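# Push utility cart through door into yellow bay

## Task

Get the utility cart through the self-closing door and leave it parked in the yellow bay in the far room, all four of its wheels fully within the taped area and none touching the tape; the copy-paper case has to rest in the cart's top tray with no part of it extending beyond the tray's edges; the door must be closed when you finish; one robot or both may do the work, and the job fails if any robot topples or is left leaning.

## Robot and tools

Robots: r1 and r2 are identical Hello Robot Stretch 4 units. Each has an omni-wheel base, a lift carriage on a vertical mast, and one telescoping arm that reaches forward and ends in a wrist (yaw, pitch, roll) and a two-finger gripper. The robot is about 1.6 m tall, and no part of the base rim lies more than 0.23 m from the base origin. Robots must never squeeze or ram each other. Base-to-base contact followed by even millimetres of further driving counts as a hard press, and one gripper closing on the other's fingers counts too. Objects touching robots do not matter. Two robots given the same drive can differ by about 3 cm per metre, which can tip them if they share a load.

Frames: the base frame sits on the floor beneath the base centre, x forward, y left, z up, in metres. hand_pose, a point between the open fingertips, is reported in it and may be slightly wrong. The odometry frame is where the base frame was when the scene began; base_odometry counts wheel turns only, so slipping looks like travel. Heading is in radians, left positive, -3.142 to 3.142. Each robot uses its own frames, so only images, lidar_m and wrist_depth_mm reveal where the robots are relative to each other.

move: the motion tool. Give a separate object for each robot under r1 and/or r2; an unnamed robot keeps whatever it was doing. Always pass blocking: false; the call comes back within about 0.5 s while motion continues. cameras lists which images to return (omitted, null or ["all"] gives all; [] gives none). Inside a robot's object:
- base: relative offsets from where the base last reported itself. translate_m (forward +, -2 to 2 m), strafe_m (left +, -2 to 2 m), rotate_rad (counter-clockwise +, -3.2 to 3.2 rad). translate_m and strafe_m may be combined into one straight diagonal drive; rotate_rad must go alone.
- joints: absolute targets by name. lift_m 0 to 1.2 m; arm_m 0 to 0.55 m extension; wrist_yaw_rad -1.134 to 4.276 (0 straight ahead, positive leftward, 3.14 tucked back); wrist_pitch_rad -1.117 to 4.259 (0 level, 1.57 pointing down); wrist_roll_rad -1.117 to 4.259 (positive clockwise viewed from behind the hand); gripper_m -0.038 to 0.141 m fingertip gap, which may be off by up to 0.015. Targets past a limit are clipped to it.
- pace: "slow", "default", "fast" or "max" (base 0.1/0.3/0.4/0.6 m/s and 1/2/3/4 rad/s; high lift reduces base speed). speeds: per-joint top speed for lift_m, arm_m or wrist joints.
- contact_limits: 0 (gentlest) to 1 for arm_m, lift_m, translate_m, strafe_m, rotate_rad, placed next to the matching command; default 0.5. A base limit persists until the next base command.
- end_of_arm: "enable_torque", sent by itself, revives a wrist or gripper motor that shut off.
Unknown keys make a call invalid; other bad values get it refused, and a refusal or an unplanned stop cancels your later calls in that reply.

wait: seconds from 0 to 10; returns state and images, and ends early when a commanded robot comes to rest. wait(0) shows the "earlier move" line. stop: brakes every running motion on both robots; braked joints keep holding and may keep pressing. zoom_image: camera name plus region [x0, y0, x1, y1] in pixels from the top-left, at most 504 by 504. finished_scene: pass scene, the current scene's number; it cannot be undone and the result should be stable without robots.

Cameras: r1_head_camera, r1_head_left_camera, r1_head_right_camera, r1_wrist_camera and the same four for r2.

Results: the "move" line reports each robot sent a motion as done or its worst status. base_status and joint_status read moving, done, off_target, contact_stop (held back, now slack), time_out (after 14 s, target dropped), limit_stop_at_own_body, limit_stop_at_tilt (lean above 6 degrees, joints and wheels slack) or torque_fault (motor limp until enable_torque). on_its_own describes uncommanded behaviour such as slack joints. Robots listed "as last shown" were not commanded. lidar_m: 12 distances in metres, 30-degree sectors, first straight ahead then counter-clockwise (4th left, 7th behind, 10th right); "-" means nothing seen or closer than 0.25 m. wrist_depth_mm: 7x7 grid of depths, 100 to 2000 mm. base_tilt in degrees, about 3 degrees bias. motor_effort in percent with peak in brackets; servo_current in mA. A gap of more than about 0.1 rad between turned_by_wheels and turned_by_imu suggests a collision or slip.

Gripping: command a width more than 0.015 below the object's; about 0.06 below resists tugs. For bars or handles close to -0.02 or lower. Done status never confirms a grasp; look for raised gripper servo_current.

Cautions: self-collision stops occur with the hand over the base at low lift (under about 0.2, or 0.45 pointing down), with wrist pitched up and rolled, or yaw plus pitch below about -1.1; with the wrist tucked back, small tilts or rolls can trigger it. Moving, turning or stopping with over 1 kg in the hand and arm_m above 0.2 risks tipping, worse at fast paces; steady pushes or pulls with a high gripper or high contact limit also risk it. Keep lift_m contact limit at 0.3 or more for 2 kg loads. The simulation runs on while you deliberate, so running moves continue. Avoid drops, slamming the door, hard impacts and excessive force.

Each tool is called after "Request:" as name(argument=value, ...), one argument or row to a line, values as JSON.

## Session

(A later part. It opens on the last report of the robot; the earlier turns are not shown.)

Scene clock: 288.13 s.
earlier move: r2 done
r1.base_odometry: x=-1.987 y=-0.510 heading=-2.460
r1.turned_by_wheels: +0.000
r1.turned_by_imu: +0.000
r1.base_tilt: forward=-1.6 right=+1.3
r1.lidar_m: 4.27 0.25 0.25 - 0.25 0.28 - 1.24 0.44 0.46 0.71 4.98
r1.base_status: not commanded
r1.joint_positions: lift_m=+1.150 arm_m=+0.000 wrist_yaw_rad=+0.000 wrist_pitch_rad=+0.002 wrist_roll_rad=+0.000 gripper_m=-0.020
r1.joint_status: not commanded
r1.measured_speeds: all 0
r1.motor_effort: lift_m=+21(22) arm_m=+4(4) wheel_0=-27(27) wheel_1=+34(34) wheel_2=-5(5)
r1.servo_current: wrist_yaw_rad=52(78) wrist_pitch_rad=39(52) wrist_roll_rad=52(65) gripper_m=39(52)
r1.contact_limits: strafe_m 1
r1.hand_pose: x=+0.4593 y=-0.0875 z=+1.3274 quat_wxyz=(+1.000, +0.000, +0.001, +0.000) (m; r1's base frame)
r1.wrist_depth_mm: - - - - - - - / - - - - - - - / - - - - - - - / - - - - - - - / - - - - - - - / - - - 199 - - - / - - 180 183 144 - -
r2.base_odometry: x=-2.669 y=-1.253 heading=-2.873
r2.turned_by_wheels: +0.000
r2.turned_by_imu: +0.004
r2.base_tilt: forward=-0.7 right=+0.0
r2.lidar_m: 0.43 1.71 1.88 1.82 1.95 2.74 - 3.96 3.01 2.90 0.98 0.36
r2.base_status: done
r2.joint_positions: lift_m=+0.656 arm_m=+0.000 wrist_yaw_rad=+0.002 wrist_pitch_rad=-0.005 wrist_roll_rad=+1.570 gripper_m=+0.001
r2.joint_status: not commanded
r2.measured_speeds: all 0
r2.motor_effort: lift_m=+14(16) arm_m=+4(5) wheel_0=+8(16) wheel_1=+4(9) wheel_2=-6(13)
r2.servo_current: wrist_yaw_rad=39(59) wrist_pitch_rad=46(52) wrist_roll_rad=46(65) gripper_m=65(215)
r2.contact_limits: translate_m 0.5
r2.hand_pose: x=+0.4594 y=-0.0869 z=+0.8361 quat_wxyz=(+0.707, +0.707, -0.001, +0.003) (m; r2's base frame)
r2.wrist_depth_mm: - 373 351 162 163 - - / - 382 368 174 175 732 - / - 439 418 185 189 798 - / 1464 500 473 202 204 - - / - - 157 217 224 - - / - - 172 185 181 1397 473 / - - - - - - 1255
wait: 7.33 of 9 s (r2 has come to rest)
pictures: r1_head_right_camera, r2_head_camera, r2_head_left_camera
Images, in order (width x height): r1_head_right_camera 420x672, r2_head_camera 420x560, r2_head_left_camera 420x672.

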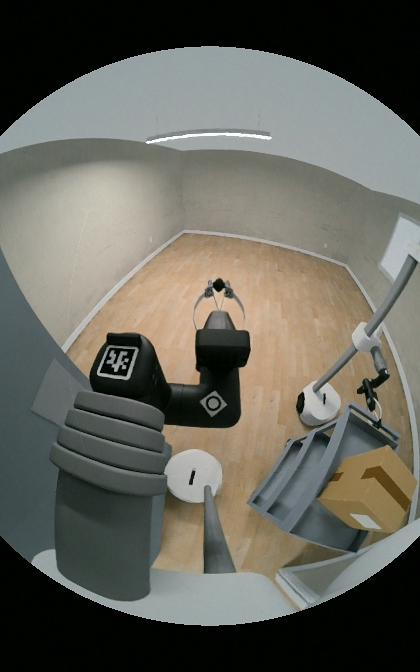

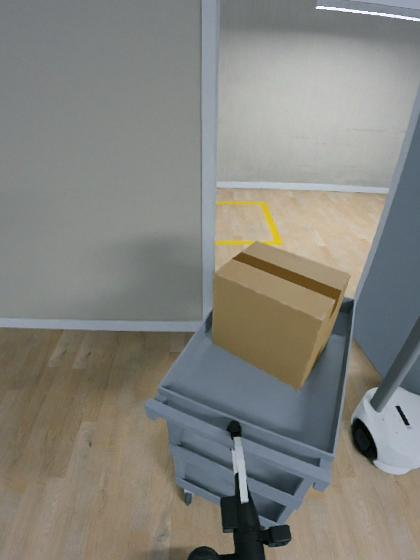

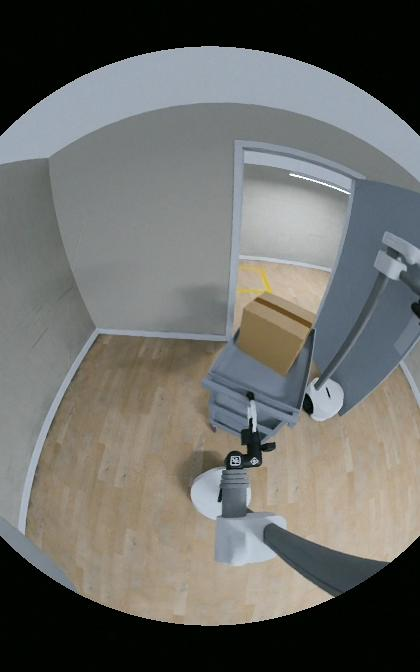

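Request:
move(
  blocking=false,
  r2={"joints":{"gripper_m":0.138}},
  cameras=[],
)

Request:
wait(
  seconds=2,
  cameras=[],
)

Request:
move(
  blocking=false,
  r2={"base":{"translate_m":-0.16},"pace":"slow"},
  cameras=[],
)

Request:
wait(
  seconds=3,
  cameras=[],
)

Request:
move(
  blocking=false,
  r2={"base":{"strafe_m":-0.15},"joints":{"gripper_m":-0.02}},
  cameras=[],
)

Request:
wait(
  seconds=2,
  cameras=["r2_head_camera","r2_wrist_camera"],
)

Request:
move(
  blocking=false,
  r2={"base":{"translate_m":0.42},"pace":"slow","contact_limits":{"translate_m":0.5}},
  cameras=[],
)

Request:
wait(
  seconds=6,
  cameras=["r1_head_right_camera","r2_head_camera"],
)

Scene clock: 303.30 s.
move: r2 moving
r1: as last shown
r1.lidar_m: 4.28 0.25 0.25 - 0.25 0.29 - 1.24 0.41 0.44 0.72 4.98
r1.motor_effort: lift_m=+22(22) arm_m=+4(4) wheel_0=-27(27) wheel_1=+34(34) wheel_2=-5(5)
r1.servo_current: wrist_yaw_rad=33(65) wrist_pitch_rad=39(46) wrist_roll_rad=46(59) gripper_m=46(52)
r1.contact_limits: strafe_m 1
r2.base_odometry: x=-2.669 y=-1.253 heading=-2.873
r2.turned_by_wheels: +0.000
r2.turned_by_imu: +0.000
r2.base_tilt: forward=-0.7 right=+0.1
r2.lidar_m: 0.44 1.70 1.90 1.83 1.95 2.74 - 4.02 3.00 2.89 0.97 0.38
r2.base_status: not commanded
r2.joint_positions: lift_m=+0.656 arm_m=+0.000 wrist_yaw_rad=+0.002 wrist_pitch_rad=-0.005 wrist_roll_rad=+1.570 gripper_m=+0.020
r2.joint_status: gripper_m moving
r2.measured_speeds: all 0
r2.motor_effort: lift_m=+14(14) arm_m=+4(4) wheel_0=+8(8) wheel_1=+4(4) wheel_2=-7(7)
r2.servo_current: wrist_yaw_rad=52(52) wrist_pitch_rad=46(59) wrist_roll_rad=39(52) gripper_m=98(104)
r2.contact_limits: translate_m 0.5
r2.hand_pose: x=+0.4594 y=-0.0869 z=+0.8361 quat_wxyz=(+0.707, +0.707, -0.001, +0.003) (m; r2's base frame)
r2.wrist_depth_mm: - 377 116 166 166 707 - / - 387 125 177 178 732 - / - 442 421 187 192 788 - / 1397 504 477 206 208 - - / - - 158 221 229 - - / - - 182 178 182 1336 477 / - - - - - - 1255
pictures: none
No camera images: "cameras" was empty.

Scene clock: 305.07 s.
earlier move: r2 done
r1.base_odometry: x=-1.987 y=-0.510 heading=-2.460
r1.turned_by_wheels: +0.000
r1.turned_by_imu: +0.000
r1.base_tilt: forward=-1.6 right=+1.3
r1.lidar_m: 4.25 0.28 0.25 - 0.25 0.30 - 1.23 0.42 0.44 0.69 4.99
r1.base_status: not commanded
r1.joint_positions: lift_m=+1.150 arm_m=+0.000 wrist_yaw_rad=+0.000 wrist_pitch_rad=+0.002 wrist_roll_rad=+0.000 gripper_m=-0.020
r1.joint_status: not commanded
r1.measured_speeds: all 0
r1.motor_effort: lift_m=+22(22) arm_m=+4(4) wheel_0=-27(27) wheel_1=+34(34) wheel_2=-5(5)
r1.servo_current: wrist_yaw_rad=46(85) wrist_pitch_rad=46(52) wrist_roll_rad=46(65) gripper_m=46(52)
r1.contact_limits: strafe_m 1
r1.hand_pose: x=+0.4593 y=-0.0875 z=+1.3274 quat_wxyz=(+1.000, +0.000, +0.001, +0.000) (m; r1's base frame)
r1.wrist_depth_mm: - - - - - - - / - - - - - - - / - - - - - - - / - - - - - - - / - - - - - - - / - - - 199 - - - / - - 180 183 144 - -
r2.base_odometry: x=-2.669 y=-1.253 heading=-2.873
r2.turned_by_wheels: +0.000
r2.turned_by_imu: +0.000
r2.base_tilt: forward=-0.7 right=+0.0
r2.lidar_m: 0.46 1.68 1.88 1.82 1.93 2.66 - 4.00 3.01 2.92 0.97 0.38
r2.base_status: not commanded
r2.joint_positions: lift_m=+0.656 arm_m=+0.000 wrist_yaw_rad=+0.002 wrist_pitch_rad=-0.002 wrist_roll_rad=+1.570 gripper_m=+0.138
r2.joint_status: all done
r2.measured_speeds: all 0
r2.motor_effort: lift_m=+14(14) arm_m=+4(5) wheel_0=+6(8) wheel_1=+3(4) wheel_2=-7(7)
r2.servo_current: wrist_yaw_rad=46(59) wrist_pitch_rad=46(59) wrist_roll_rad=59(65) gripper_m=52(130)
r2.contact_limits: translate_m 0.5
r2.hand_pose: x=+0.4594 y=-0.0869 z=+0.8351 quat_wxyz=(+0.707, +0.707, +0.000, +0.001) (m; r2's base frame)
r2.wrist_depth_mm: - 392 118 175 177 723 - / - 387 129 185 188 778 - / - 436 141 202 206 - - / - 508 156 220 223 - - / - - 168 236 241 - - / - 187 178 256 196 480 469 / - - - - - - 442
wait: 1.77 of 2 s (r2 has come to rest)
pictures: none
No camera images: "cameras" was empty.

Scene clock: 305.57 s.
move: r2 moving
r1: as last shown
r1.lidar_m: 4.24 0.26 0.25 - 0.25 0.30 - 1.22 0.42 0.46 0.74 4.96
r1.motor_effort: lift_m=+22(22) arm_m=+3(4) wheel_0=-27(27) wheel_1=+34(34) wheel_2=-5(5)
r1.servo_current: wrist_yaw_rad=46(65) wrist_pitch_rad=39(46) wrist_roll_rad=59(59) gripper_m=39(46)
r1.contact_limits: strafe_m 1
r2.base_odometry: x=-2.657 y=-1.249 heading=-2.873
r2.turned_by_wheels: +0.000
r2.turned_by_imu: +0.000
r2.base_tilt: forward=-0.7 right=+0.1
r2.lidar_m: 0.47 1.72 1.89 1.81 1.94 2.72 - 3.98 3.01 2.91 0.98 0.39
r2.base_status: translate_m moving
r2.joint_positions: lift_m=+0.656 arm_m=+0.000 wrist_yaw_rad=+0.002 wrist_pitch_rad=-0.002 wrist_roll_rad=+1.570 gripper_m=+0.138
r2.joint_status: not commanded
r2.measured_speeds: translate_m=-0.049 strafe_m=+0.000 rotate_rad=-0.002 lift_m=+0.000 arm_m=+0.000 wrist_yaw_rad=+0.000 wrist_pitch_rad=+0.000 wrist_roll_rad=+0.000
r2.motor_effort: lift_m=+14(14) arm_m=+4(4) wheel_0=-5(7) wheel_1=-6(7) wheel_2=+7(10)
r2.servo_current: wrist_yaw_rad=39(59) wrist_pitch_rad=39(46) wrist_roll_rad=46(52) gripper_m=59(59)
r2.hand_pose: x=+0.4594 y=-0.0869 z=+0.8351 quat_wxyz=(+0.707, +0.707, +0.000, +0.001) (m; r2's base frame)
r2.wrist_depth_mm: - 413 129 183 183 723 - / - 394 142 197 200 778 - / - 445 154 212 216 - - / - 517 167 231 234 - - / - - 183 251 252 - - / - 187 191 266 192 480 480 / - - - - - - 433
pictures: none
No camera images: "cameras" was empty.

Scene clock: 307.97 s.
earlier move: r2 done
r1.base_odometry: x=-1.987 y=-0.510 heading=-2.460
r1.turned_by_wheels: +0.000
r1.turned_by_imu: +0.000
r1.base_tilt: forward=-1.6 right=+1.3
r1.lidar_m: 4.28 0.27 0.25 - 0.25 0.32 - 1.23 0.42 0.45 0.72 4.99
r1.base_status: not commanded
r1.joint_positions: lift_m=+1.150 arm_m=+0.000 wrist_yaw_rad=+0.000 wrist_pitch_rad=+0.002 wrist_roll_rad=+0.000 gripper_m=-0.020
r1.joint_status: not commanded
r1.measured_speeds: all 0
r1.motor_effort: lift_m=+22(22) arm_m=+4(4) wheel_0=-27(27) wheel_1=+34(34) wheel_2=-5(5)
r1.servo_current: wrist_yaw_rad=52(65) wrist_pitch_rad=46(52) wrist_roll_rad=52(72) gripper_m=46(46)
r1.contact_limits: strafe_m 1
r1.hand_pose: x=+0.4593 y=-0.0875 z=+1.3274 quat_wxyz=(+1.000, +0.000, +0.001, +0.000) (m; r1's base frame)
r1.wrist_depth_mm: - - - - - - - / - - - - - - - / - - - - - - - / - - - - - - - / - - - - - - - / - - - 198 - - - / - - 180 183 144 - -
r2.base_odometry: x=-2.515 y=-1.210 heading=-2.873
r2.turned_by_wheels: +0.000
r2.turned_by_imu: +0.000
r2.base_tilt: forward=-0.7 right=+0.0
r2.lidar_m: 0.56 1.86 1.92 1.82 1.96 2.72 4.12 3.98 3.01 2.92 1.05 0.52
r2.base_status: done
r2.joint_positions: lift_m=+0.656 arm_m=+0.000 wrist_yaw_rad=+0.002 wrist_pitch_rad=-0.002 wrist_roll_rad=+1.570 gripper_m=+0.138
r2.joint_status: not commanded
r2.measured_speeds: all 0
r2.motor_effort: lift_m=+14(14) arm_m=+4(5) wheel_0=-4(9) wheel_1=-5(8) wheel_2=+5(10)
r2.servo_current: wrist_yaw_rad=39(65) wrist_pitch_rad=39(52) wrist_roll_rad=59(59) gripper_m=59(59)
r2.hand_pose: x=+0.4594 y=-0.0869 z=+0.8351 quat_wxyz=(+0.707, +0.707, +0.000, +0.001) (m; r2's base frame)
r2.wrist_depth_mm: - - 661 248 304 307 - / - - 539 320 - - - / - - 580 347 - - - / 1618 - 661 373 - - - / - - 707 410 - - 424 / - 187 177 368 192 206 469 / - - - - 512 512 1042
wait: 2.40 of 3 s (r2 has come to rest)
pictures: none
No camera images: "cameras" was empty.

Scene clock: 308.47 s.
move: r2 moving
r1: as last shown
r1.lidar_m: 4.24 0.28 0.25 - 0.25 0.29 - 1.24 0.40 0.44 0.74 4.98
r1.motor_effort: lift_m=+22(22) arm_m=+4(4) wheel_0=-26(27) wheel_1=+34(34) wheel_2=-5(5)
r1.servo_current: wrist_yaw_rad=46(59) wrist_pitch_rad=46(46) wrist_roll_rad=46(59) gripper_m=46(46)
r1.contact_limits: strafe_m 1
r1.wrist_depth_mm: - - - - - - - / - - - - - - - / - - - - - - - / - - - - - - - / - - - - - - - / - - - 199 - - - / - - 180 183 144 - -
r2.base_odometry: x=-2.524 y=-1.175 heading=-2.873
r2.turned_by_wheels: +0.000
r2.turned_by_imu: +0.000
r2.base_tilt: forward=-0.7 right=+0.0
r2.lidar_m: 0.54 1.86 1.94 1.86 2.00 2.79 4.17 3.92 2.95 2.86 1.01 0.52
r2.base_status: strafe_m moving
r2.joint_positions: lift_m=+0.656 arm_m=+0.000 wrist_yaw_rad=+0.002 wrist_pitch_rad=-0.002 wrist_roll_rad=+1.570 gripper_m=+0.126
r2.joint_status: gripper_m moving
r2.measured_speeds: translate_m=+0.000 strafe_m=-0.139 rotate_rad=+0.002 lift_m=+0.000 arm_m=+0.000 wrist_yaw_rad=+0.000 wrist_pitch_rad=+0.000 wrist_roll_rad=+0.000
r2.motor_effort: lift_m=+14(14) arm_m=+4(4) wheel_0=+12(12) wheel_1=-11(12) wheel_2=+0(5)
r2.servo_current: wrist_yaw_rad=59(59) wrist_pitch_rad=46(46) wrist_roll_rad=52(59) gripper_m=78(98)
r2.hand_pose: x=+0.4594 y=-0.0869 z=+0.8351 quat_wxyz=(+0.707, +0.707, +0.000, +0.001) (m; r2's base frame)
r2.wrist_depth_mm: - - - 347 312 314 - / - - 549 255 319 307 - / - - 549 330 - - - / 1537 - 621 357 - - - / - - 683 389 - - 404 / - 181 189 421 190 - 442 / - - - - - 517 496
pictures: none
No camera images: "cameras" was empty.

Scene clock: 310.37 s.
earlier move: r2 done
r1.base_odometry: x=-1.987 y=-0.510 heading=-2.460
r1.turned_by_wheels: +0.000
r1.turned_by_imu: +0.000
r1.base_tilt: forward=-1.6 right=+1.3
r1.lidar_m: 4.28 0.27 0.25 - 0.25 0.28 - 1.25 0.42 0.44 0.71 1.13
r1.base_status: not commanded
r1.joint_positions: lift_m=+1.150 arm_m=+0.000 wrist_yaw_rad=+0.000 wrist_pitch_rad=+0.002 wrist_roll_rad=+0.000 gripper_m=-0.020
r1.joint_status: not commanded
r1.measured_speeds: all 0
r1.motor_effort: lift_m=+22(22) arm_m=+4(4) wheel_0=-27(27) wheel_1=+34(34) wheel_2=-5(5)
r1.servo_current: wrist_yaw_rad=46(59) wrist_pitch_rad=52(59) wrist_roll_rad=59(72) gripper_m=46(52)
r1.contact_limits: strafe_m 1
r1.hand_pose: x=+0.4593 y=-0.0875 z=+1.3274 quat_wxyz=(+1.000, +0.000, +0.001, +0.000) (m; r1's base frame)
r1.wrist_depth_mm: - - - - - - - / - - - - - - - / - - - - - - - / - - - - - - - / - - - - - - - / - - - 199 - - - / - - 180 183 144 - -
r2.base_odometry: x=-2.554 y=-1.066 heading=-2.873
r2.turned_by_wheels: +0.000
r2.turned_by_imu: +0.000
r2.base_tilt: forward=-0.6 right=+0.1
r2.lidar_m: 0.50 0.64 2.06 1.97 2.10 2.90 4.14 3.79 2.86 2.77 0.93 0.54
r2.base_status: done
r2.joint_positions: lift_m=+0.656 arm_m=+0.000 wrist_yaw_rad=+0.002 wrist_pitch_rad=-0.002 wrist_roll_rad=+1.570 gripper_m=-0.019
r2.joint_status: all done
r2.measured_speeds: all 0
r2.motor_effort: lift_m=+14(14) arm_m=+4(5) wheel_0=+2(14) wheel_1=-2(12) wheel_2=+0(5)
r2.servo_current: wrist_yaw_rad=39(59) wrist_pitch_rad=39(46) wrist_roll_rad=52(72) gripper_m=98(169)
r2.hand_pose: x=+0.4594 y=-0.0869 z=+0.8351 quat_wxyz=(+0.707, +0.707, +0.000, +0.001) (m; r2's base frame)
r2.wrist_depth_mm: - - - - - 1661 1138 / - - - 615 - 854 842 / - - 621 384 - - - / - - 535 293 307 312 314 / - 640 603 249 - - - / - - 185 202 169 - - / - - - - - - -
wait: 1.90 of 2 s (r2 has come to rest)
pictures: r2_head_camera, r2_wrist_camera
Images, in order (width x height): r2_head_camera 420x560, r2_wrist_camera 616x392.

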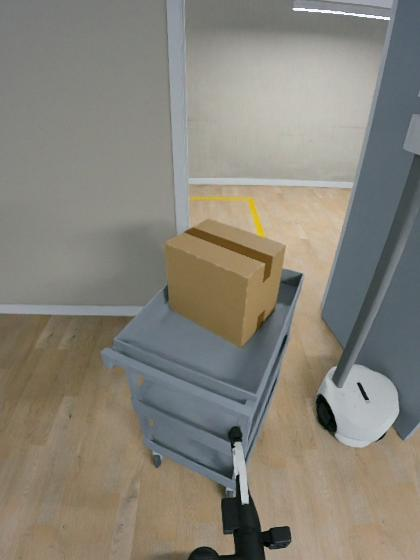

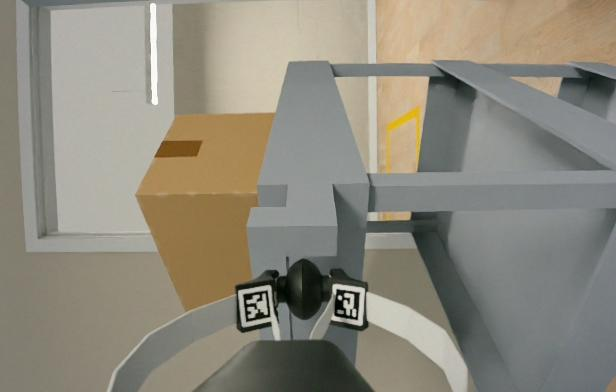

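Scene clock: 310.87 s.
move: r2 moving
r1: as last shown
r1.lidar_m: 4.26 0.28 0.25 - 0.25 0.30 - 1.24 0.42 0.46 0.73 1.13
r1.servo_current: wrist_yaw_rad=46(65) wrist_pitch_rad=46(46) wrist_roll_rad=59(59) gripper_m=46(52)
r1.contact_limits: strafe_m 1
r2.base_odometry: x=-2.566 y=-1.069 heading=-2.873
r2.turned_by_wheels: +0.000
r2.turned_by_imu: +0.000
r2.base_tilt: forward=-0.7 right=+0.1
r2.lidar_m: 0.50 0.65 2.06 1.97 2.09 2.93 4.18 3.79 2.83 2.76 0.89 0.53
r2.base_status: translate_m moving
r2.joint_positions: lift_m=+0.656 arm_m=+0.000 wrist_yaw_rad=+0.002 wrist_pitch_rad=-0.002 wrist_roll_rad=+1.570 gripper_m=-0.019
r2.joint_status: not commanded
r2.measured_speeds: translate_m=+0.048 strafe_m=+0.000 rotate_rad=-0.001 lift_m=+0.000 arm_m=+0.000 wrist_yaw_rad=+0.000 wrist_pitch_rad=+0.000 wrist_roll_rad=+0.000
r2.motor_effort: lift_m=+14(14) arm_m=+4(4) wheel_0=+7(9) wheel_1=+5(6) wheel_2=-8(10)
r2.servo_current: wrist_yaw_rad=52(52) wrist_pitch_rad=39(46) wrist_roll_rad=46(52) gripper_m=104(104)
r2.contact_limits: translate_m 0.5
r2.hand_pose: x=+0.4594 y=-0.0869 z=+0.8351 quat_wxyz=(+0.707, +0.707, +0.000, +0.001) (m; r2's base frame)
r2.wrist_depth_mm: - - - - - 1708 1138 / - - - 591 - 778 854 / - - 621 368 - - - / - - 530 285 300 303 303 / 1537 615 591 238 - - - / - - 187 201 169 - - / - - - - - - -
pictures: none
No camera images: "cameras" was empty.

Scene clock: 315.87 s.
earlier move: r2 done
r1.base_odometry: x=-1.987 y=-0.510 heading=-2.460
r1.turned_by_wheels: +0.000
r1.turned_by_imu: +0.000
r1.base_tilt: forward=-1.6 right=+1.3
r1.lidar_m: 4.26 0.28 0.25 - 0.25 0.28 - 0.50 0.48 0.57 0.75 4.97
r1.base_status: not commanded
r1.joint_positions: lift_m=+1.150 arm_m=+0.000 wrist_yaw_rad=+0.000 wrist_pitch_rad=+0.002 wrist_roll_rad=+0.000 gripper_m=-0.020
r1.joint_status: not commanded
r1.measured_speeds: all 0
r1.motor_effort: lift_m=+22(22) arm_m=+4(4) wheel_0=-26(27) wheel_1=+34(34) wheel_2=-5(5)
r1.servo_current: wrist_yaw_rad=52(65) wrist_pitch_rad=46(52) wrist_roll_rad=46(65) gripper_m=46(52)
r1.contact_limits: strafe_m 1
r1.hand_pose: x=+0.4593 y=-0.0875 z=+1.3274 quat_wxyz=(+1.000, +0.000, +0.001, +0.000) (m; r1's base frame)
r1.wrist_depth_mm: - - - - - - - / - - - - - - - / - - - - - - - / - - - - - - - / - - - - - - - / - - - 199 - - - / - - 180 183 144 - -
r2.base_odometry: x=-2.959 y=-1.177 heading=-2.873
r2.turned_by_wheels: +0.000
r2.turned_by_imu: +0.005
r2.base_tilt: forward=-0.7 right=+0.1
r2.lidar_m: 0.51 0.66 2.02 1.95 2.10 2.93 - 3.78 2.88 0.78 0.76 0.44
r2.base_status: done
r2.joint_positions: lift_m=+0.656 arm_m=+0.000 wrist_yaw_rad=+0.000 wrist_pitch_rad=-0.002 wrist_roll_rad=+1.570 gripper_m=-0.019
r2.joint_status: not commanded
r2.measured_speeds: all 0
r2.motor_effort: lift_m=+14(15) arm_m=+4(5) wheel_0=+3(12) wheel_1=+3(12) wheel_2=-7(18)
r2.servo_current: wrist_yaw_rad=46(59) wrist_pitch_rad=39(46) wrist_roll_rad=46(59) gripper_m=72(104)
r2.contact_limits: translate_m 0.5
r2.hand_pose: x=+0.4592 y=-0.0875 z=+0.8350 quat_wxyz=(+0.707, +0.707, -0.001, +0.001) (m; r2's base frame)
r2.wrist_depth_mm: - - - 336 - 768 - / - 554 484 202 232 236 236 / - 477 449 178 866 - - / - - 521 268 279 - - / - - 591 286 - - - / - - 181 202 170 - - / - - - - - 124 415
wait: 5.00 of 6 s (r2 has come to rest)
pictures: r1_head_right_camera, r2_head_camera
Images, in order (width x height): r1_head_right_camera 420x672, r2_head_camera 420x560.

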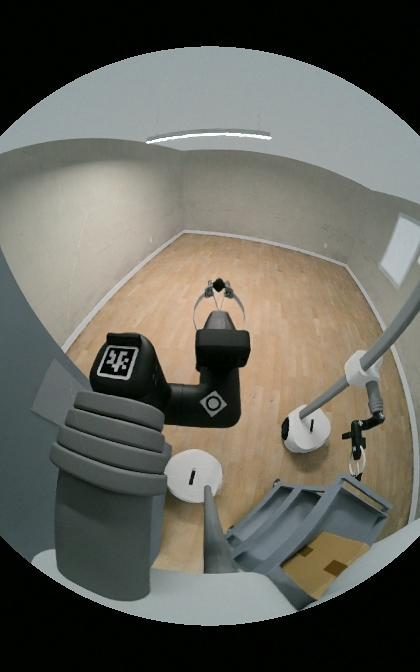

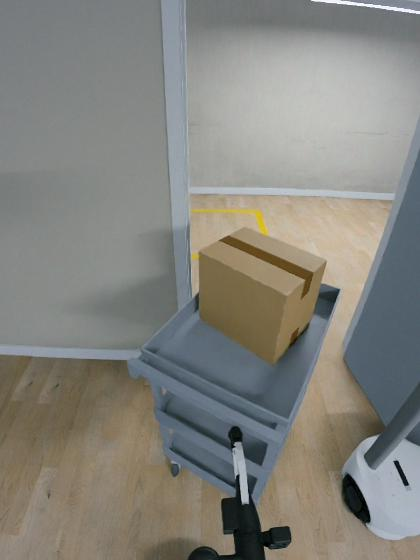

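Request:
move(
  blocking=false,
  r2={"base":{"translate_m":0.4,"strafe_m":-0.06},"pace":"slow","contact_limits":{"translate_m":0.5}},
  cameras=[],
)

Request:
wait(
  seconds=6,
  cameras=["r2_head_camera","r2_head_left_camera","r2_wrist_camera"],
)

Scene clock: 327.77 s.
move: r2 moving
r1: as last shown
r1.lidar_m: 4.26 0.27 0.25 - 0.25 0.30 - 0.49 0.48 0.55 0.72 4.99
r1.motor_effort: lift_m=+21(22) arm_m=+4(4) wheel_0=-27(27) wheel_1=+34(34) wheel_2=-5(5)
r1.servo_current: wrist_yaw_rad=52(59) wrist_pitch_rad=39(52) wrist_roll_rad=46(59) gripper_m=39(46)
r1.contact_limits: strafe_m 1
r1.wrist_depth_mm: - - - - - - - / - - - - - - - / - - - - - - - / - - - - - - - / - - - - - - - / - - - 200 - - - / - - 180 184 144 - -
r2.base_odometry: x=-2.972 y=-1.179 heading=-2.873
r2.turned_by_wheels: +0.000
r2.turned_by_imu: +0.001
r2.base_tilt: forward=-0.7 right=+0.1
r2.lidar_m: 0.50 0.66 2.01 1.95 2.09 2.95 - 3.75 2.85 0.75 0.75 0.41
r2.base_status: translate_m moving; strafe_m moving
r2.joint_positions: lift_m=+0.656 arm_m=+0.000 wrist_yaw_rad=+0.000 wrist_pitch_rad=-0.002 wrist_roll_rad=+1.570 gripper_m=-0.019
r2.joint_status: not commanded
r2.measured_speeds: translate_m=+0.047 strafe_m=-0.007 rotate_rad=-0.002 lift_m=+0.000 arm_m=+0.000 wrist_yaw_rad=+0.000 wrist_pitch_rad=+0.000 wrist_roll_rad=+0.000
r2.motor_effort: lift_m=+14(14) arm_m=+4(5) wheel_0=+13(13) wheel_1=+6(6) wheel_2=-11(14)
r2.servo_current: wrist_yaw_rad=46(59) wrist_pitch_rad=33(46) wrist_roll_rad=52(59) gripper_m=78(78)
r2.contact_limits: translate_m 0.5
r2.hand_pose: x=+0.4592 y=-0.0875 z=+0.8350 quat_wxyz=(+0.707, +0.707, -0.001, +0.001) (m; r2's base frame)
r2.wrist_depth_mm: - - - 336 - 759 - / - 549 488 200 231 236 235 / - 477 449 177 878 - - / - - 521 266 931 - - / - - 615 283 1182 - - / - - 182 201 170 - - / - - - - - 123 413
pictures: none
No camera images: "cameras" was empty.

Scene clock: 332.57 s.
earlier move: r2 done
r1.base_odometry: x=-1.987 y=-0.510 heading=-2.460
r1.turned_by_wheels: +0.000
r1.turned_by_imu: +0.000
r1.base_tilt: forward=-1.6 right=+1.3
r1.lidar_m: 4.27 0.28 0.25 - 0.25 0.30 0.73 0.61 0.65 0.56 3.14 5.00
r1.base_status: not commanded
r1.joint_positions: lift_m=+1.150 arm_m=+0.000 wrist_yaw_rad=+0.000 wrist_pitch_rad=+0.002 wrist_roll_rad=+0.000 gripper_m=-0.020
r1.joint_status: not commanded
r1.measured_speeds: all 0
r1.motor_effort: lift_m=+22(22) arm_m=+4(4) wheel_0=-27(27) wheel_1=+34(34) wheel_2=-5(5)
r1.servo_current: wrist_yaw_rad=33(72) wrist_pitch_rad=39(52) wrist_roll_rad=39(65) gripper_m=39(52)
r1.contact_limits: strafe_m 1
r1.hand_pose: x=+0.4593 y=-0.0875 z=+1.3274 quat_wxyz=(+1.000, +0.000, +0.001, +0.000) (m; r1's base frame)
r1.wrist_depth_mm: - - - - - - - / - - - - - - - / - - - - - - - / - - - - - - - / - - - - - - - / - - - 199 - - - / - - 180 183 144 - -
r2.base_odometry: x=-3.360 y=-1.225 heading=-2.873
r2.turned_by_wheels: +0.000
r2.turned_by_imu: +0.001
r2.base_tilt: forward=-0.7 right=+0.0
r2.lidar_m: 0.50 1.01 1.45 2.00 2.14 3.02 - 3.72 0.75 0.56 0.60 0.40
r2.base_status: done
r2.joint_positions: lift_m=+0.656 arm_m=+0.000 wrist_yaw_rad=+0.000 wrist_pitch_rad=-0.002 wrist_roll_rad=+1.570 gripper_m=-0.019
r2.joint_status: not commanded
r2.measured_speeds: all 0
r2.motor_effort: lift_m=+14(14) arm_m=+4(5) wheel_0=+6(13) wheel_1=+4(7) wheel_2=-6(14)
r2.servo_current: wrist_yaw_rad=46(65) wrist_pitch_rad=46(52) wrist_roll_rad=39(59) gripper_m=78(85)
r2.contact_limits: translate_m 0.5
r2.hand_pose: x=+0.4592 y=-0.0875 z=+0.8350 quat_wxyz=(+0.707, +0.707, -0.001, +0.001) (m; r2's base frame)
r2.wrist_depth_mm: - - 496 240 - 707 - / - 436 424 174 212 216 212 / - 492 172 164 904 - - / - - 525 258 - - - / - - - 289 - - - / - - 185 202 178 580 - / - - - - - 484 459
wait: 4.80 of 6 s (r2 has come to rest)
pictures: r2_head_camera, r2_head_left_camera, r2_wrist_camera
Images, in order (width x height): r2_head_camera 420x560, r2_head_left_camera 420x672, r2_wrist_camera 616x392.

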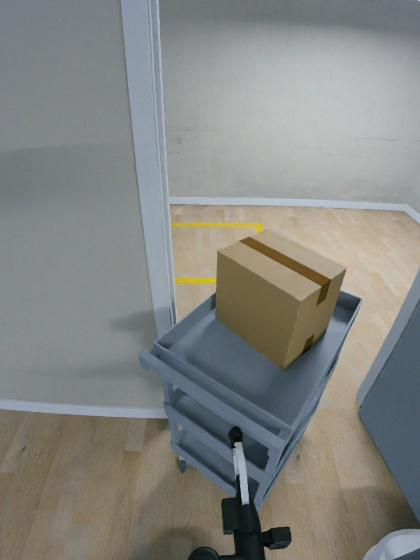

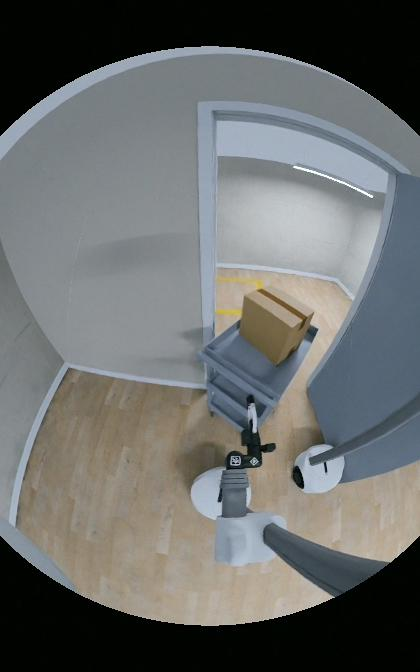

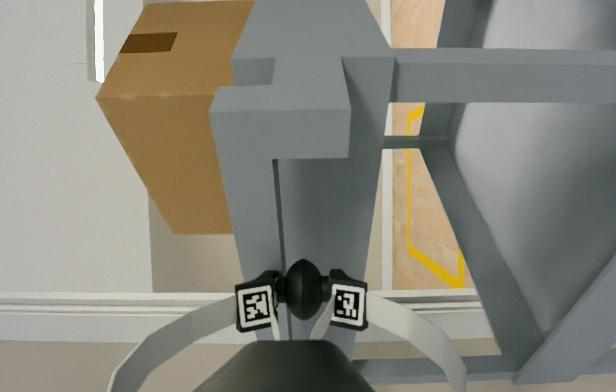

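Request:
move(
  blocking=false,
  r2={"base":{"translate_m":0.35,"strafe_m":-0.07},"pace":"slow","contact_limits":{"translate_m":0.5}},
  cameras=[],
)

Request:
wait(
  seconds=5,
  cameras=["r2_head_camera","r2_head_left_camera","r2_head_right_camera","r2_wrist_camera"],
)

Scene clock: 341.50 s.
move: r2 moving
r1: as last shown
r1.lidar_m: 4.26 0.27 0.25 - 0.25 0.29 0.70 0.64 0.62 0.56 3.15 4.99
r1.servo_current: wrist_yaw_rad=46(59) wrist_pitch_rad=39(46) wrist_roll_rad=52(59) gripper_m=39(46)
r1.contact_limits: strafe_m 1
r2.base_odometry: x=-3.373 y=-1.226 heading=-2.873
r2.turned_by_wheels: +0.000
r2.turned_by_imu: +0.001
r2.base_tilt: forward=-0.7 right=+0.0
r2.lidar_m: 0.50 1.00 1.38 2.00 2.13 3.01 - 3.72 0.72 0.57 0.59 0.44
r2.base_status: translate_m moving; strafe_m moving
r2.joint_positions: lift_m=+0.656 arm_m=+0.000 wrist_yaw_rad=+0.000 wrist_pitch_rad=-0.002 wrist_roll_rad=+1.570 gripper_m=-0.019
r2.joint_status: not commanded
r2.measured_speeds: translate_m=+0.049 strafe_m=-0.010 rotate_rad=+0.001 lift_m=+0.000 arm_m=+0.000 wrist_yaw_rad=+0.000 wrist_pitch_rad=+0.000 wrist_roll_rad=+0.000
r2.motor_effort: lift_m=+14(14) arm_m=+4(5) wheel_0=+7(11) wheel_1=+7(7) wheel_2=-13(13)
r2.servo_current: wrist_yaw_rad=46(52) wrist_pitch_rad=39(46) wrist_roll_rad=39(59) gripper_m=72(78)
r2.contact_limits: translate_m 0.5
r2.hand_pose: x=+0.4592 y=-0.0875 z=+0.8350 quat_wxyz=(+0.707, +0.707, -0.001, +0.001) (m; r2's base frame)
r2.wrist_depth_mm: - 525 496 239 - 707 - / - 436 421 175 211 216 211 / - 496 171 163 - - - / - - 535 258 - - - / - - - 287 - - - / - - 184 201 179 585 - / - - - - - 488 459
pictures: none
No camera images: "cameras" was empty.

Scene clock: 345.83 s.
earlier move: r2 done
r1.base_odometry: x=-1.987 y=-0.510 heading=-2.460
r1.turned_by_wheels: +0.000
r1.turned_by_imu: +0.000
r1.base_tilt: forward=-1.6 right=+1.3
r1.lidar_m: 4.25 0.27 0.25 - 0.25 0.29 0.87 0.73 0.53 0.66 3.16 4.97
r1.base_status: not commanded
r1.joint_positions: lift_m=+1.150 arm_m=+0.000 wrist_yaw_rad=+0.000 wrist_pitch_rad=+0.002 wrist_roll_rad=+0.000 gripper_m=-0.020
r1.joint_status: not commanded
r1.measured_speeds: all 0
r1.motor_effort: lift_m=+22(22) arm_m=+4(4) wheel_0=-27(27) wheel_1=+34(34) wheel_2=-5(5)
r1.servo_current: wrist_yaw_rad=52(72) wrist_pitch_rad=39(52) wrist_roll_rad=46(72) gripper_m=46(52)
r1.contact_limits: strafe_m 1
r1.hand_pose: x=+0.4593 y=-0.0875 z=+1.3274 quat_wxyz=(+1.000, +0.000, +0.001, +0.000) (m; r1's base frame)
r1.wrist_depth_mm: - - - - - - - / - - - - - - - / - - - - - - - / - - - - - - - / - - - - - - - / - - - 200 - - - / - - 179 183 144 - -
r2.base_odometry: x=-3.716 y=-1.251 heading=-2.873
r2.turned_by_wheels: +0.000
r2.turned_by_imu: +0.001
r2.base_tilt: forward=-0.7 right=+0.0
r2.lidar_m: 0.52 0.62 0.92 2.05 2.20 3.11 - 0.97 0.57 0.54 0.88 0.40
r2.base_status: done
r2.joint_positions: lift_m=+0.656 arm_m=+0.000 wrist_yaw_rad=+0.000 wrist_pitch_rad=-0.002 wrist_roll_rad=+1.570 gripper_m=-0.019
r2.joint_status: not commanded
r2.measured_speeds: all 0
r2.motor_effort: lift_m=+14(15) arm_m=+4(5) wheel_0=+6(14) wheel_1=+3(8) wheel_2=-6(14)
r2.servo_current: wrist_yaw_rad=46(59) wrist_pitch_rad=39(52) wrist_roll_rad=46(59) gripper_m=72(85)
r2.contact_limits: translate_m 0.5
r2.hand_pose: x=+0.4592 y=-0.0875 z=+0.8350 quat_wxyz=(+0.707, +0.707, -0.001, +0.001) (m; r2's base frame)
r2.wrist_depth_mm: - 427 402 151 186 192 191 / - 418 145 139 - - - / - 539 165 229 244 - - / - - 564 264 - - - / - - - 290 - - - / - - 185 201 180 559 430 / - - - - - 473 1060
wait: 4.33 of 5 s (r2 has come to rest)
pictures: r2_head_camera, r2_head_left_camera, r2_head_right_camera, r2_wrist_camera
Images, in order (width x height): r2_head_camera 420x560, r2_head_left_camera 420x672, r2_head_right_camera 420x672, r2_wrist_camera 616x392.

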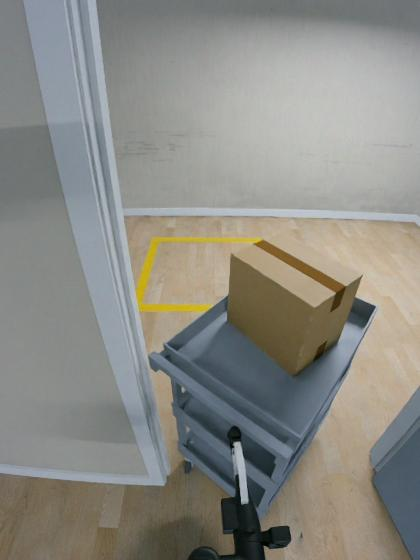

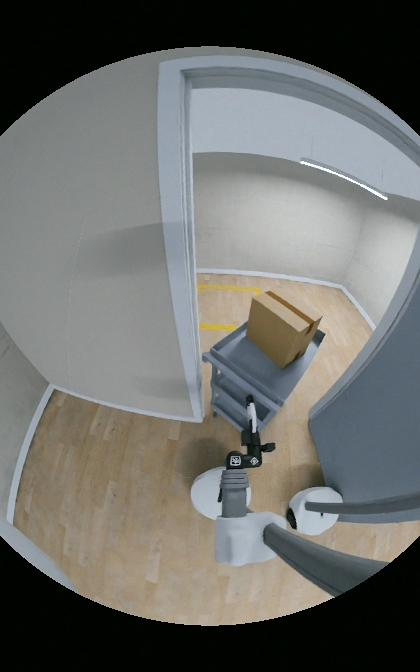

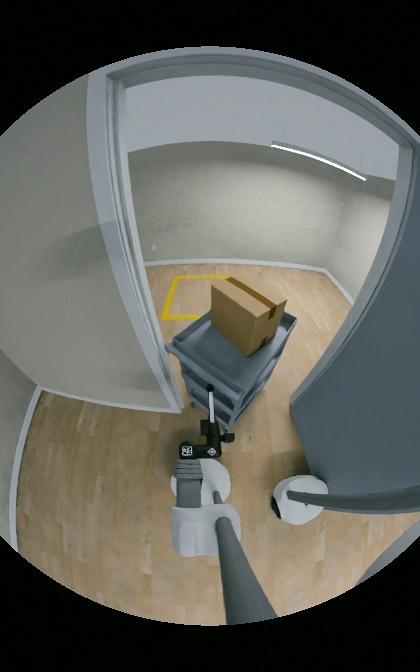

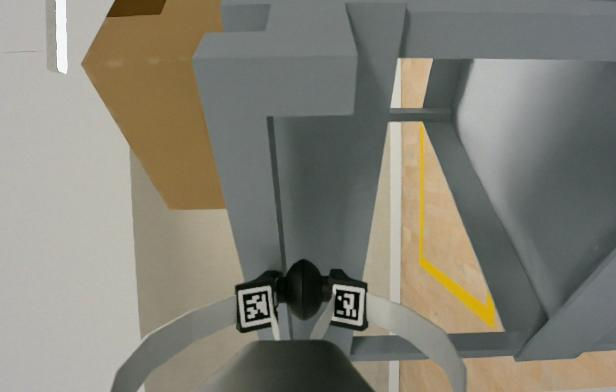

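Request:
move(
  blocking=false,
  r2={"base":{"translate_m":0.35,"strafe_m":-0.1},"pace":"slow","contact_limits":{"translate_m":0.5}},
  cameras=[],
)

Request:
wait(
  seconds=5,
  cameras=["r2_head_camera","r2_head_left_camera"],
)

Scene clock: 351.57 s.
move: r2 moving
r1: as last shown
r1.lidar_m: 4.27 0.25 0.25 - 0.25 0.30 0.85 0.73 0.54 0.67 3.17 4.98
r1.motor_effort: lift_m=+21(22) arm_m=+3(4) wheel_0=-27(27) wheel_1=+34(34) wheel_2=-5(5)
r1.servo_current: wrist_yaw_rad=52(65) wrist_pitch_rad=39(52) wrist_roll_rad=59(59) gripper_m=46(52)
r1.contact_limits: strafe_m 1
r1.wrist_depth_mm: - - - - - - - / - - - - - - - / - - - - - - - / - - - - - - - / - - - - - - - / - - - 198 - - - / - - 180 183 144 - -
r2.base_odometry: x=-3.729 y=-1.251 heading=-2.873
r2.turned_by_wheels: +0.000
r2.turned_by_imu: +0.001
r2.base_tilt: forward=-0.7 right=+0.1
r2.lidar_m: 0.51 0.63 0.89 2.06 2.19 3.08 - 0.93 0.54 0.54 0.87 0.41
r2.base_status: translate_m moving; strafe_m moving
r2.joint_positions: lift_m=+0.656 arm_m=+0.000 wrist_yaw_rad=+0.000 wrist_pitch_rad=-0.002 wrist_roll_rad=+1.570 gripper_m=-0.019
r2.joint_status: not commanded
r2.measured_speeds: translate_m=+0.048 strafe_m=-0.014 rotate_rad=+0.000 lift_m=+0.000 arm_m=+0.000 wrist_yaw_rad=+0.000 wrist_pitch_rad=+0.000 wrist_roll_rad=+0.000
r2.motor_effort: lift_m=+14(14) arm_m=+4(4) wheel_0=+11(14) wheel_1=+5(6) wheel_2=-12(12)
r2.servo_current: wrist_yaw_rad=46(59) wrist_pitch_rad=46(46) wrist_roll_rad=52(52) gripper_m=78(85)
r2.contact_limits: translate_m 0.5
r2.hand_pose: x=+0.4592 y=-0.0875 z=+0.8350 quat_wxyz=(+0.707, +0.707, -0.001, +0.001) (m; r2's base frame)
r2.wrist_depth_mm: - 427 402 152 187 192 191 / - 418 145 139 - - - / - 521 165 230 243 - - / - - 564 264 - - - / - - - 289 - - - / - - 185 201 181 1576 427 / - - - - - 477 1060
pictures: none
No camera images: "cameras" was empty.

Scene clock: 355.93 s.
earlier move: r2 done
r1.base_odometry: x=-1.987 y=-0.510 heading=-2.460
r1.turned_by_wheels: +0.000
r1.turned_by_imu: +0.000
r1.base_tilt: forward=-1.6 right=+1.3
r1.lidar_m: 4.25 0.26 0.25 - 0.25 0.30 1.04 0.64 0.67 2.79 3.16 4.98
r1.base_status: not commanded
r1.joint_positions: lift_m=+1.150 arm_m=+0.000 wrist_yaw_rad=+0.000 wrist_pitch_rad=+0.002 wrist_roll_rad=+0.000 gripper_m=-0.020
r1.joint_status: not commanded
r1.measured_speeds: all 0
r1.motor_effort: lift_m=+22(22) arm_m=+4(4) wheel_0=-27(27) wheel_1=+34(34) wheel_2=-5(5)
r1.servo_current: wrist_yaw_rad=33(78) wrist_pitch_rad=39(52) wrist_roll_rad=39(65) gripper_m=46(52)
r1.contact_limits: strafe_m 1
r1.hand_pose: x=+0.4593 y=-0.0875 z=+1.3274 quat_wxyz=(+1.000, +0.000, +0.001, +0.000) (m; r1's base frame)
r1.wrist_depth_mm: - - - - - - - / - - - - - - - / - - - - - - - / - - - - - - - / - - - - - - - / - - - 199 - - - / - - 180 183 144 - -
r2.base_odometry: x=-4.080 y=-1.247 heading=-2.872
r2.turned_by_wheels: +0.000
r2.turned_by_imu: +0.001
r2.base_tilt: forward=-0.6 right=+0.0
r2.lidar_m: 0.52 0.37 0.35 1.25 2.29 3.22 - 0.65 0.64 0.71 0.74 0.40
r2.base_status: done
r2.joint_positions: lift_m=+0.656 arm_m=+0.000 wrist_yaw_rad=+0.000 wrist_pitch_rad=-0.002 wrist_roll_rad=+1.570 gripper_m=-0.019
r2.joint_status: not commanded
r2.measured_speeds: all 0
r2.motor_effort: lift_m=+14(14) arm_m=+4(5) wheel_0=+6(14) wheel_1=+5(7) wheel_2=-7(13)
r2.servo_current: wrist_yaw_rad=33(59) wrist_pitch_rad=39(52) wrist_roll_rad=46(65) gripper_m=85(85)
r2.contact_limits: translate_m 0.5
r2.hand_pose: x=+0.4592 y=-0.0875 z=+0.8350 quat_wxyz=(+0.707, +0.707, -0.001, +0.001) (m; r2's base frame)
r2.wrist_depth_mm: - 389 126 184 188 768 - / - 427 144 206 200 - - / - 549 167 226 243 - - / - - 569 257 - - - / - - - 287 - 1808 - / - - 186 201 180 1537 496 / - - - - - 452 1060
wait: 4.37 of 5 s (r2 has come to rest)
pictures: r2_head_camera, r2_head_left_camera
Images, in order (width x height): r2_head_camera 420x560, r2_head_left_camera 420x672.

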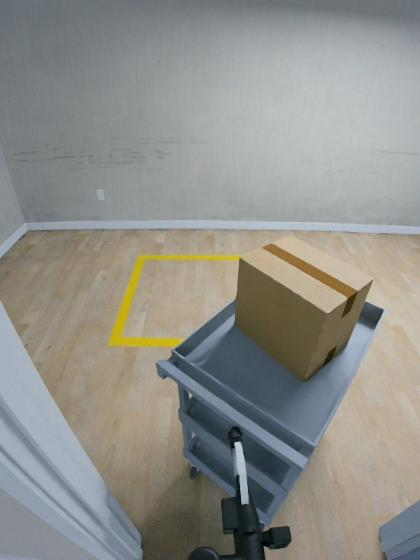

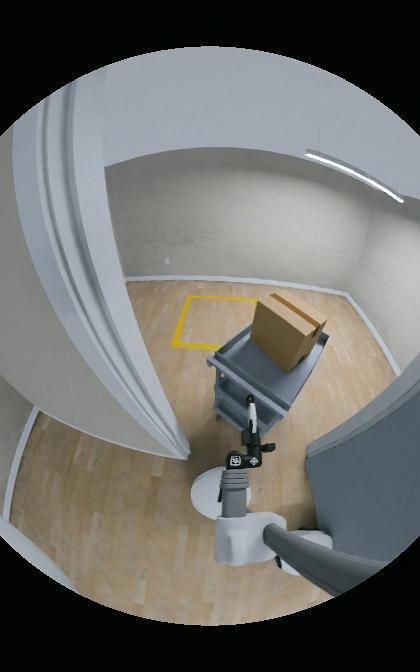

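Request:
move(
  blocking=false,
  r2={"base":{"translate_m":0.4,"strafe_m":-0.06},"pace":"slow","contact_limits":{"translate_m":0.5}},
  cameras=[],
)

Request:
wait(
  seconds=6,
  cameras=["r2_head_camera","r2_head_left_camera"],
)

Scene clock: 367.17 s.
move: r2 moving
r1: as last shown
r1.lidar_m: 4.24 0.28 0.25 - 0.25 0.29 1.06 0.62 0.70 2.80 3.16 4.98
r1.motor_effort: lift_m=+22(22) arm_m=+4(4) wheel_0=-26(27) wheel_1=+34(34) wheel_2=-5(5)
r1.servo_current: wrist_yaw_rad=65(65) wrist_pitch_rad=33(39) wrist_roll_rad=39(59) gripper_m=39(46)
r1.contact_limits: strafe_m 1
r1.wrist_depth_mm: - - - - - - - / - - - - - - - / - - - - - - - / - - - - - - - / - - - - - - - / - - - 198 - - - / - - 180 183 144 - -
r2.base_odometry: x=-4.092 y=-1.249 heading=-2.872
r2.turned_by_wheels: +0.000
r2.turned_by_imu: +0.001
r2.base_tilt: forward=-0.7 right=+0.1
r2.lidar_m: 0.50 0.37 0.39 1.18 2.26 3.24 - 0.65 0.64 0.70 0.72 0.39
r2.base_status: translate_m moving; strafe_m moving
r2.joint_positions: lift_m=+0.656 arm_m=+0.000 wrist_yaw_rad=+0.000 wrist_pitch_rad=-0.002 wrist_roll_rad=+1.570 gripper_m=-0.019
r2.joint_status: not commanded
r2.measured_speeds: translate_m=+0.049 strafe_m=-0.007 rotate_rad=-0.002 lift_m=+0.000 arm_m=+0.000 wrist_yaw_rad=+0.000 wrist_pitch_rad=+0.000 wrist_roll_rad=+0.000
r2.motor_effort: lift_m=+14(14) arm_m=+4(4) wheel_0=+7(12) wheel_1=+5(7) wheel_2=-10(12)
r2.servo_current: wrist_yaw_rad=52(52) wrist_pitch_rad=46(46) wrist_roll_rad=52(59) gripper_m=78(78)
r2.contact_limits: translate_m 0.5
r2.hand_pose: x=+0.4592 y=-0.0875 z=+0.8350 quat_wxyz=(+0.707, +0.707, -0.001, +0.001) (m; r2's base frame)
r2.wrist_depth_mm: - 387 126 185 188 759 - / - 424 144 205 201 - - / - 544 167 226 244 - - / - - 569 257 - - - / - - - 289 - 1756 - / - - 186 202 181 1661 500 / - - - - - 442 1060
pictures: none
No camera images: "cameras" was empty.

Scene clock: 372.00 s.
earlier move: r2 done
r1.base_odometry: x=-1.987 y=-0.510 heading=-2.460
r1.turned_by_wheels: +0.000
r1.turned_by_imu: +0.000
r1.base_tilt: forward=-1.6 right=+1.3
r1.lidar_m: 4.30 0.26 0.25 - 0.25 0.29 0.95 0.92 1.56 2.76 3.18 4.99
r1.base_status: not commanded
r1.joint_positions: lift_m=+1.150 arm_m=+0.000 wrist_yaw_rad=+0.000 wrist_pitch_rad=+0.002 wrist_roll_rad=+0.000 gripper_m=-0.020
r1.joint_status: not commanded
r1.measured_speeds: all 0
r1.motor_effort: lift_m=+22(22) arm_m=+4(4) wheel_0=-27(27) wheel_1=+34(34) wheel_2=-5(5)
r1.servo_current: wrist_yaw_rad=39(72) wrist_pitch_rad=46(52) wrist_roll_rad=52(65) gripper_m=46(52)
r1.contact_limits: strafe_m 1
r1.hand_pose: x=+0.4593 y=-0.0875 z=+1.3274 quat_wxyz=(+1.000, +0.000, +0.001, +0.000) (m; r1's base frame)
r1.wrist_depth_mm: - - - - - - - / - - - - - - - / - - - - - - - / - - - - - - - / - - - - - - - / - - - 199 - - - / - - 180 183 144 - -
r2.base_odometry: x=-4.481 y=-1.296 heading=-2.872
r2.turned_by_wheels: +0.000
r2.turned_by_imu: +0.001
r2.base_tilt: forward=-0.7 right=+0.0
r2.lidar_m: 0.52 2.94 2.25 0.28 0.33 3.27 - 0.91 0.67 0.66 2.71 0.39
r2.base_status: done
r2.joint_positions: lift_m=+0.656 arm_m=+0.000 wrist_yaw_rad=+0.000 wrist_pitch_rad=-0.002 wrist_roll_rad=+1.570 gripper_m=-0.019
r2.joint_status: not commanded
r2.measured_speeds: all 0
r2.motor_effort: lift_m=+14(15) arm_m=+4(5) wheel_0=+6(14) wheel_1=+4(8) wheel_2=-6(13)
r2.servo_current: wrist_yaw_rad=46(59) wrist_pitch_rad=46(46) wrist_roll_rad=46(65) gripper_m=72(85)
r2.contact_limits: translate_m 0.5
r2.hand_pose: x=+0.4592 y=-0.0875 z=+0.8350 quat_wxyz=(+0.707, +0.707, -0.001, +0.001) (m; r2's base frame)
r2.wrist_depth_mm: - 387 125 184 184 768 - / - 452 144 205 200 - - / - - 167 231 - - - / - - - 257 - 1708 - / - - - 290 - 1756 469 / - - 187 201 181 410 404 / - - - - - 1397 1138
wait: 4.83 of 6 s (r2 has come to rest)
pictures: r2_head_camera, r2_head_left_camera
Images, in order (width x height): r2_head_camera 420x560, r2_head_left_camera 420x672.

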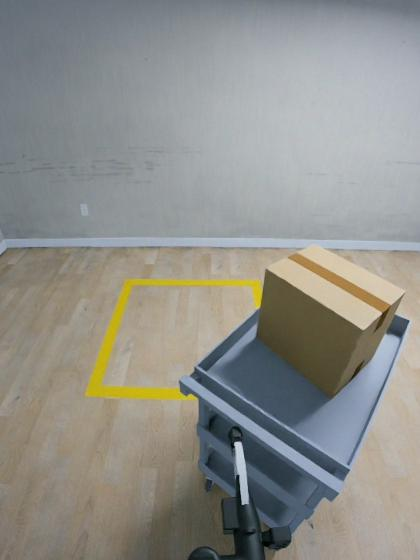

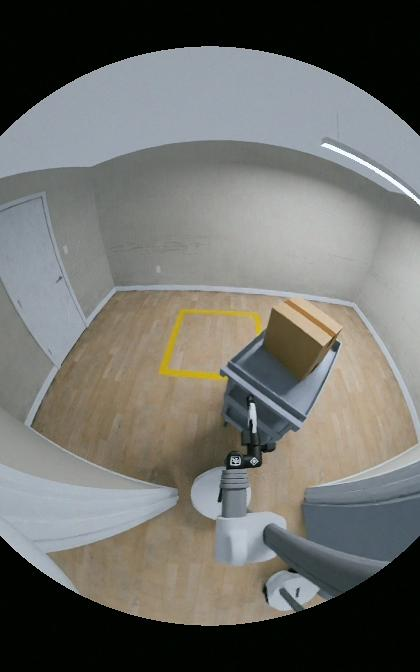

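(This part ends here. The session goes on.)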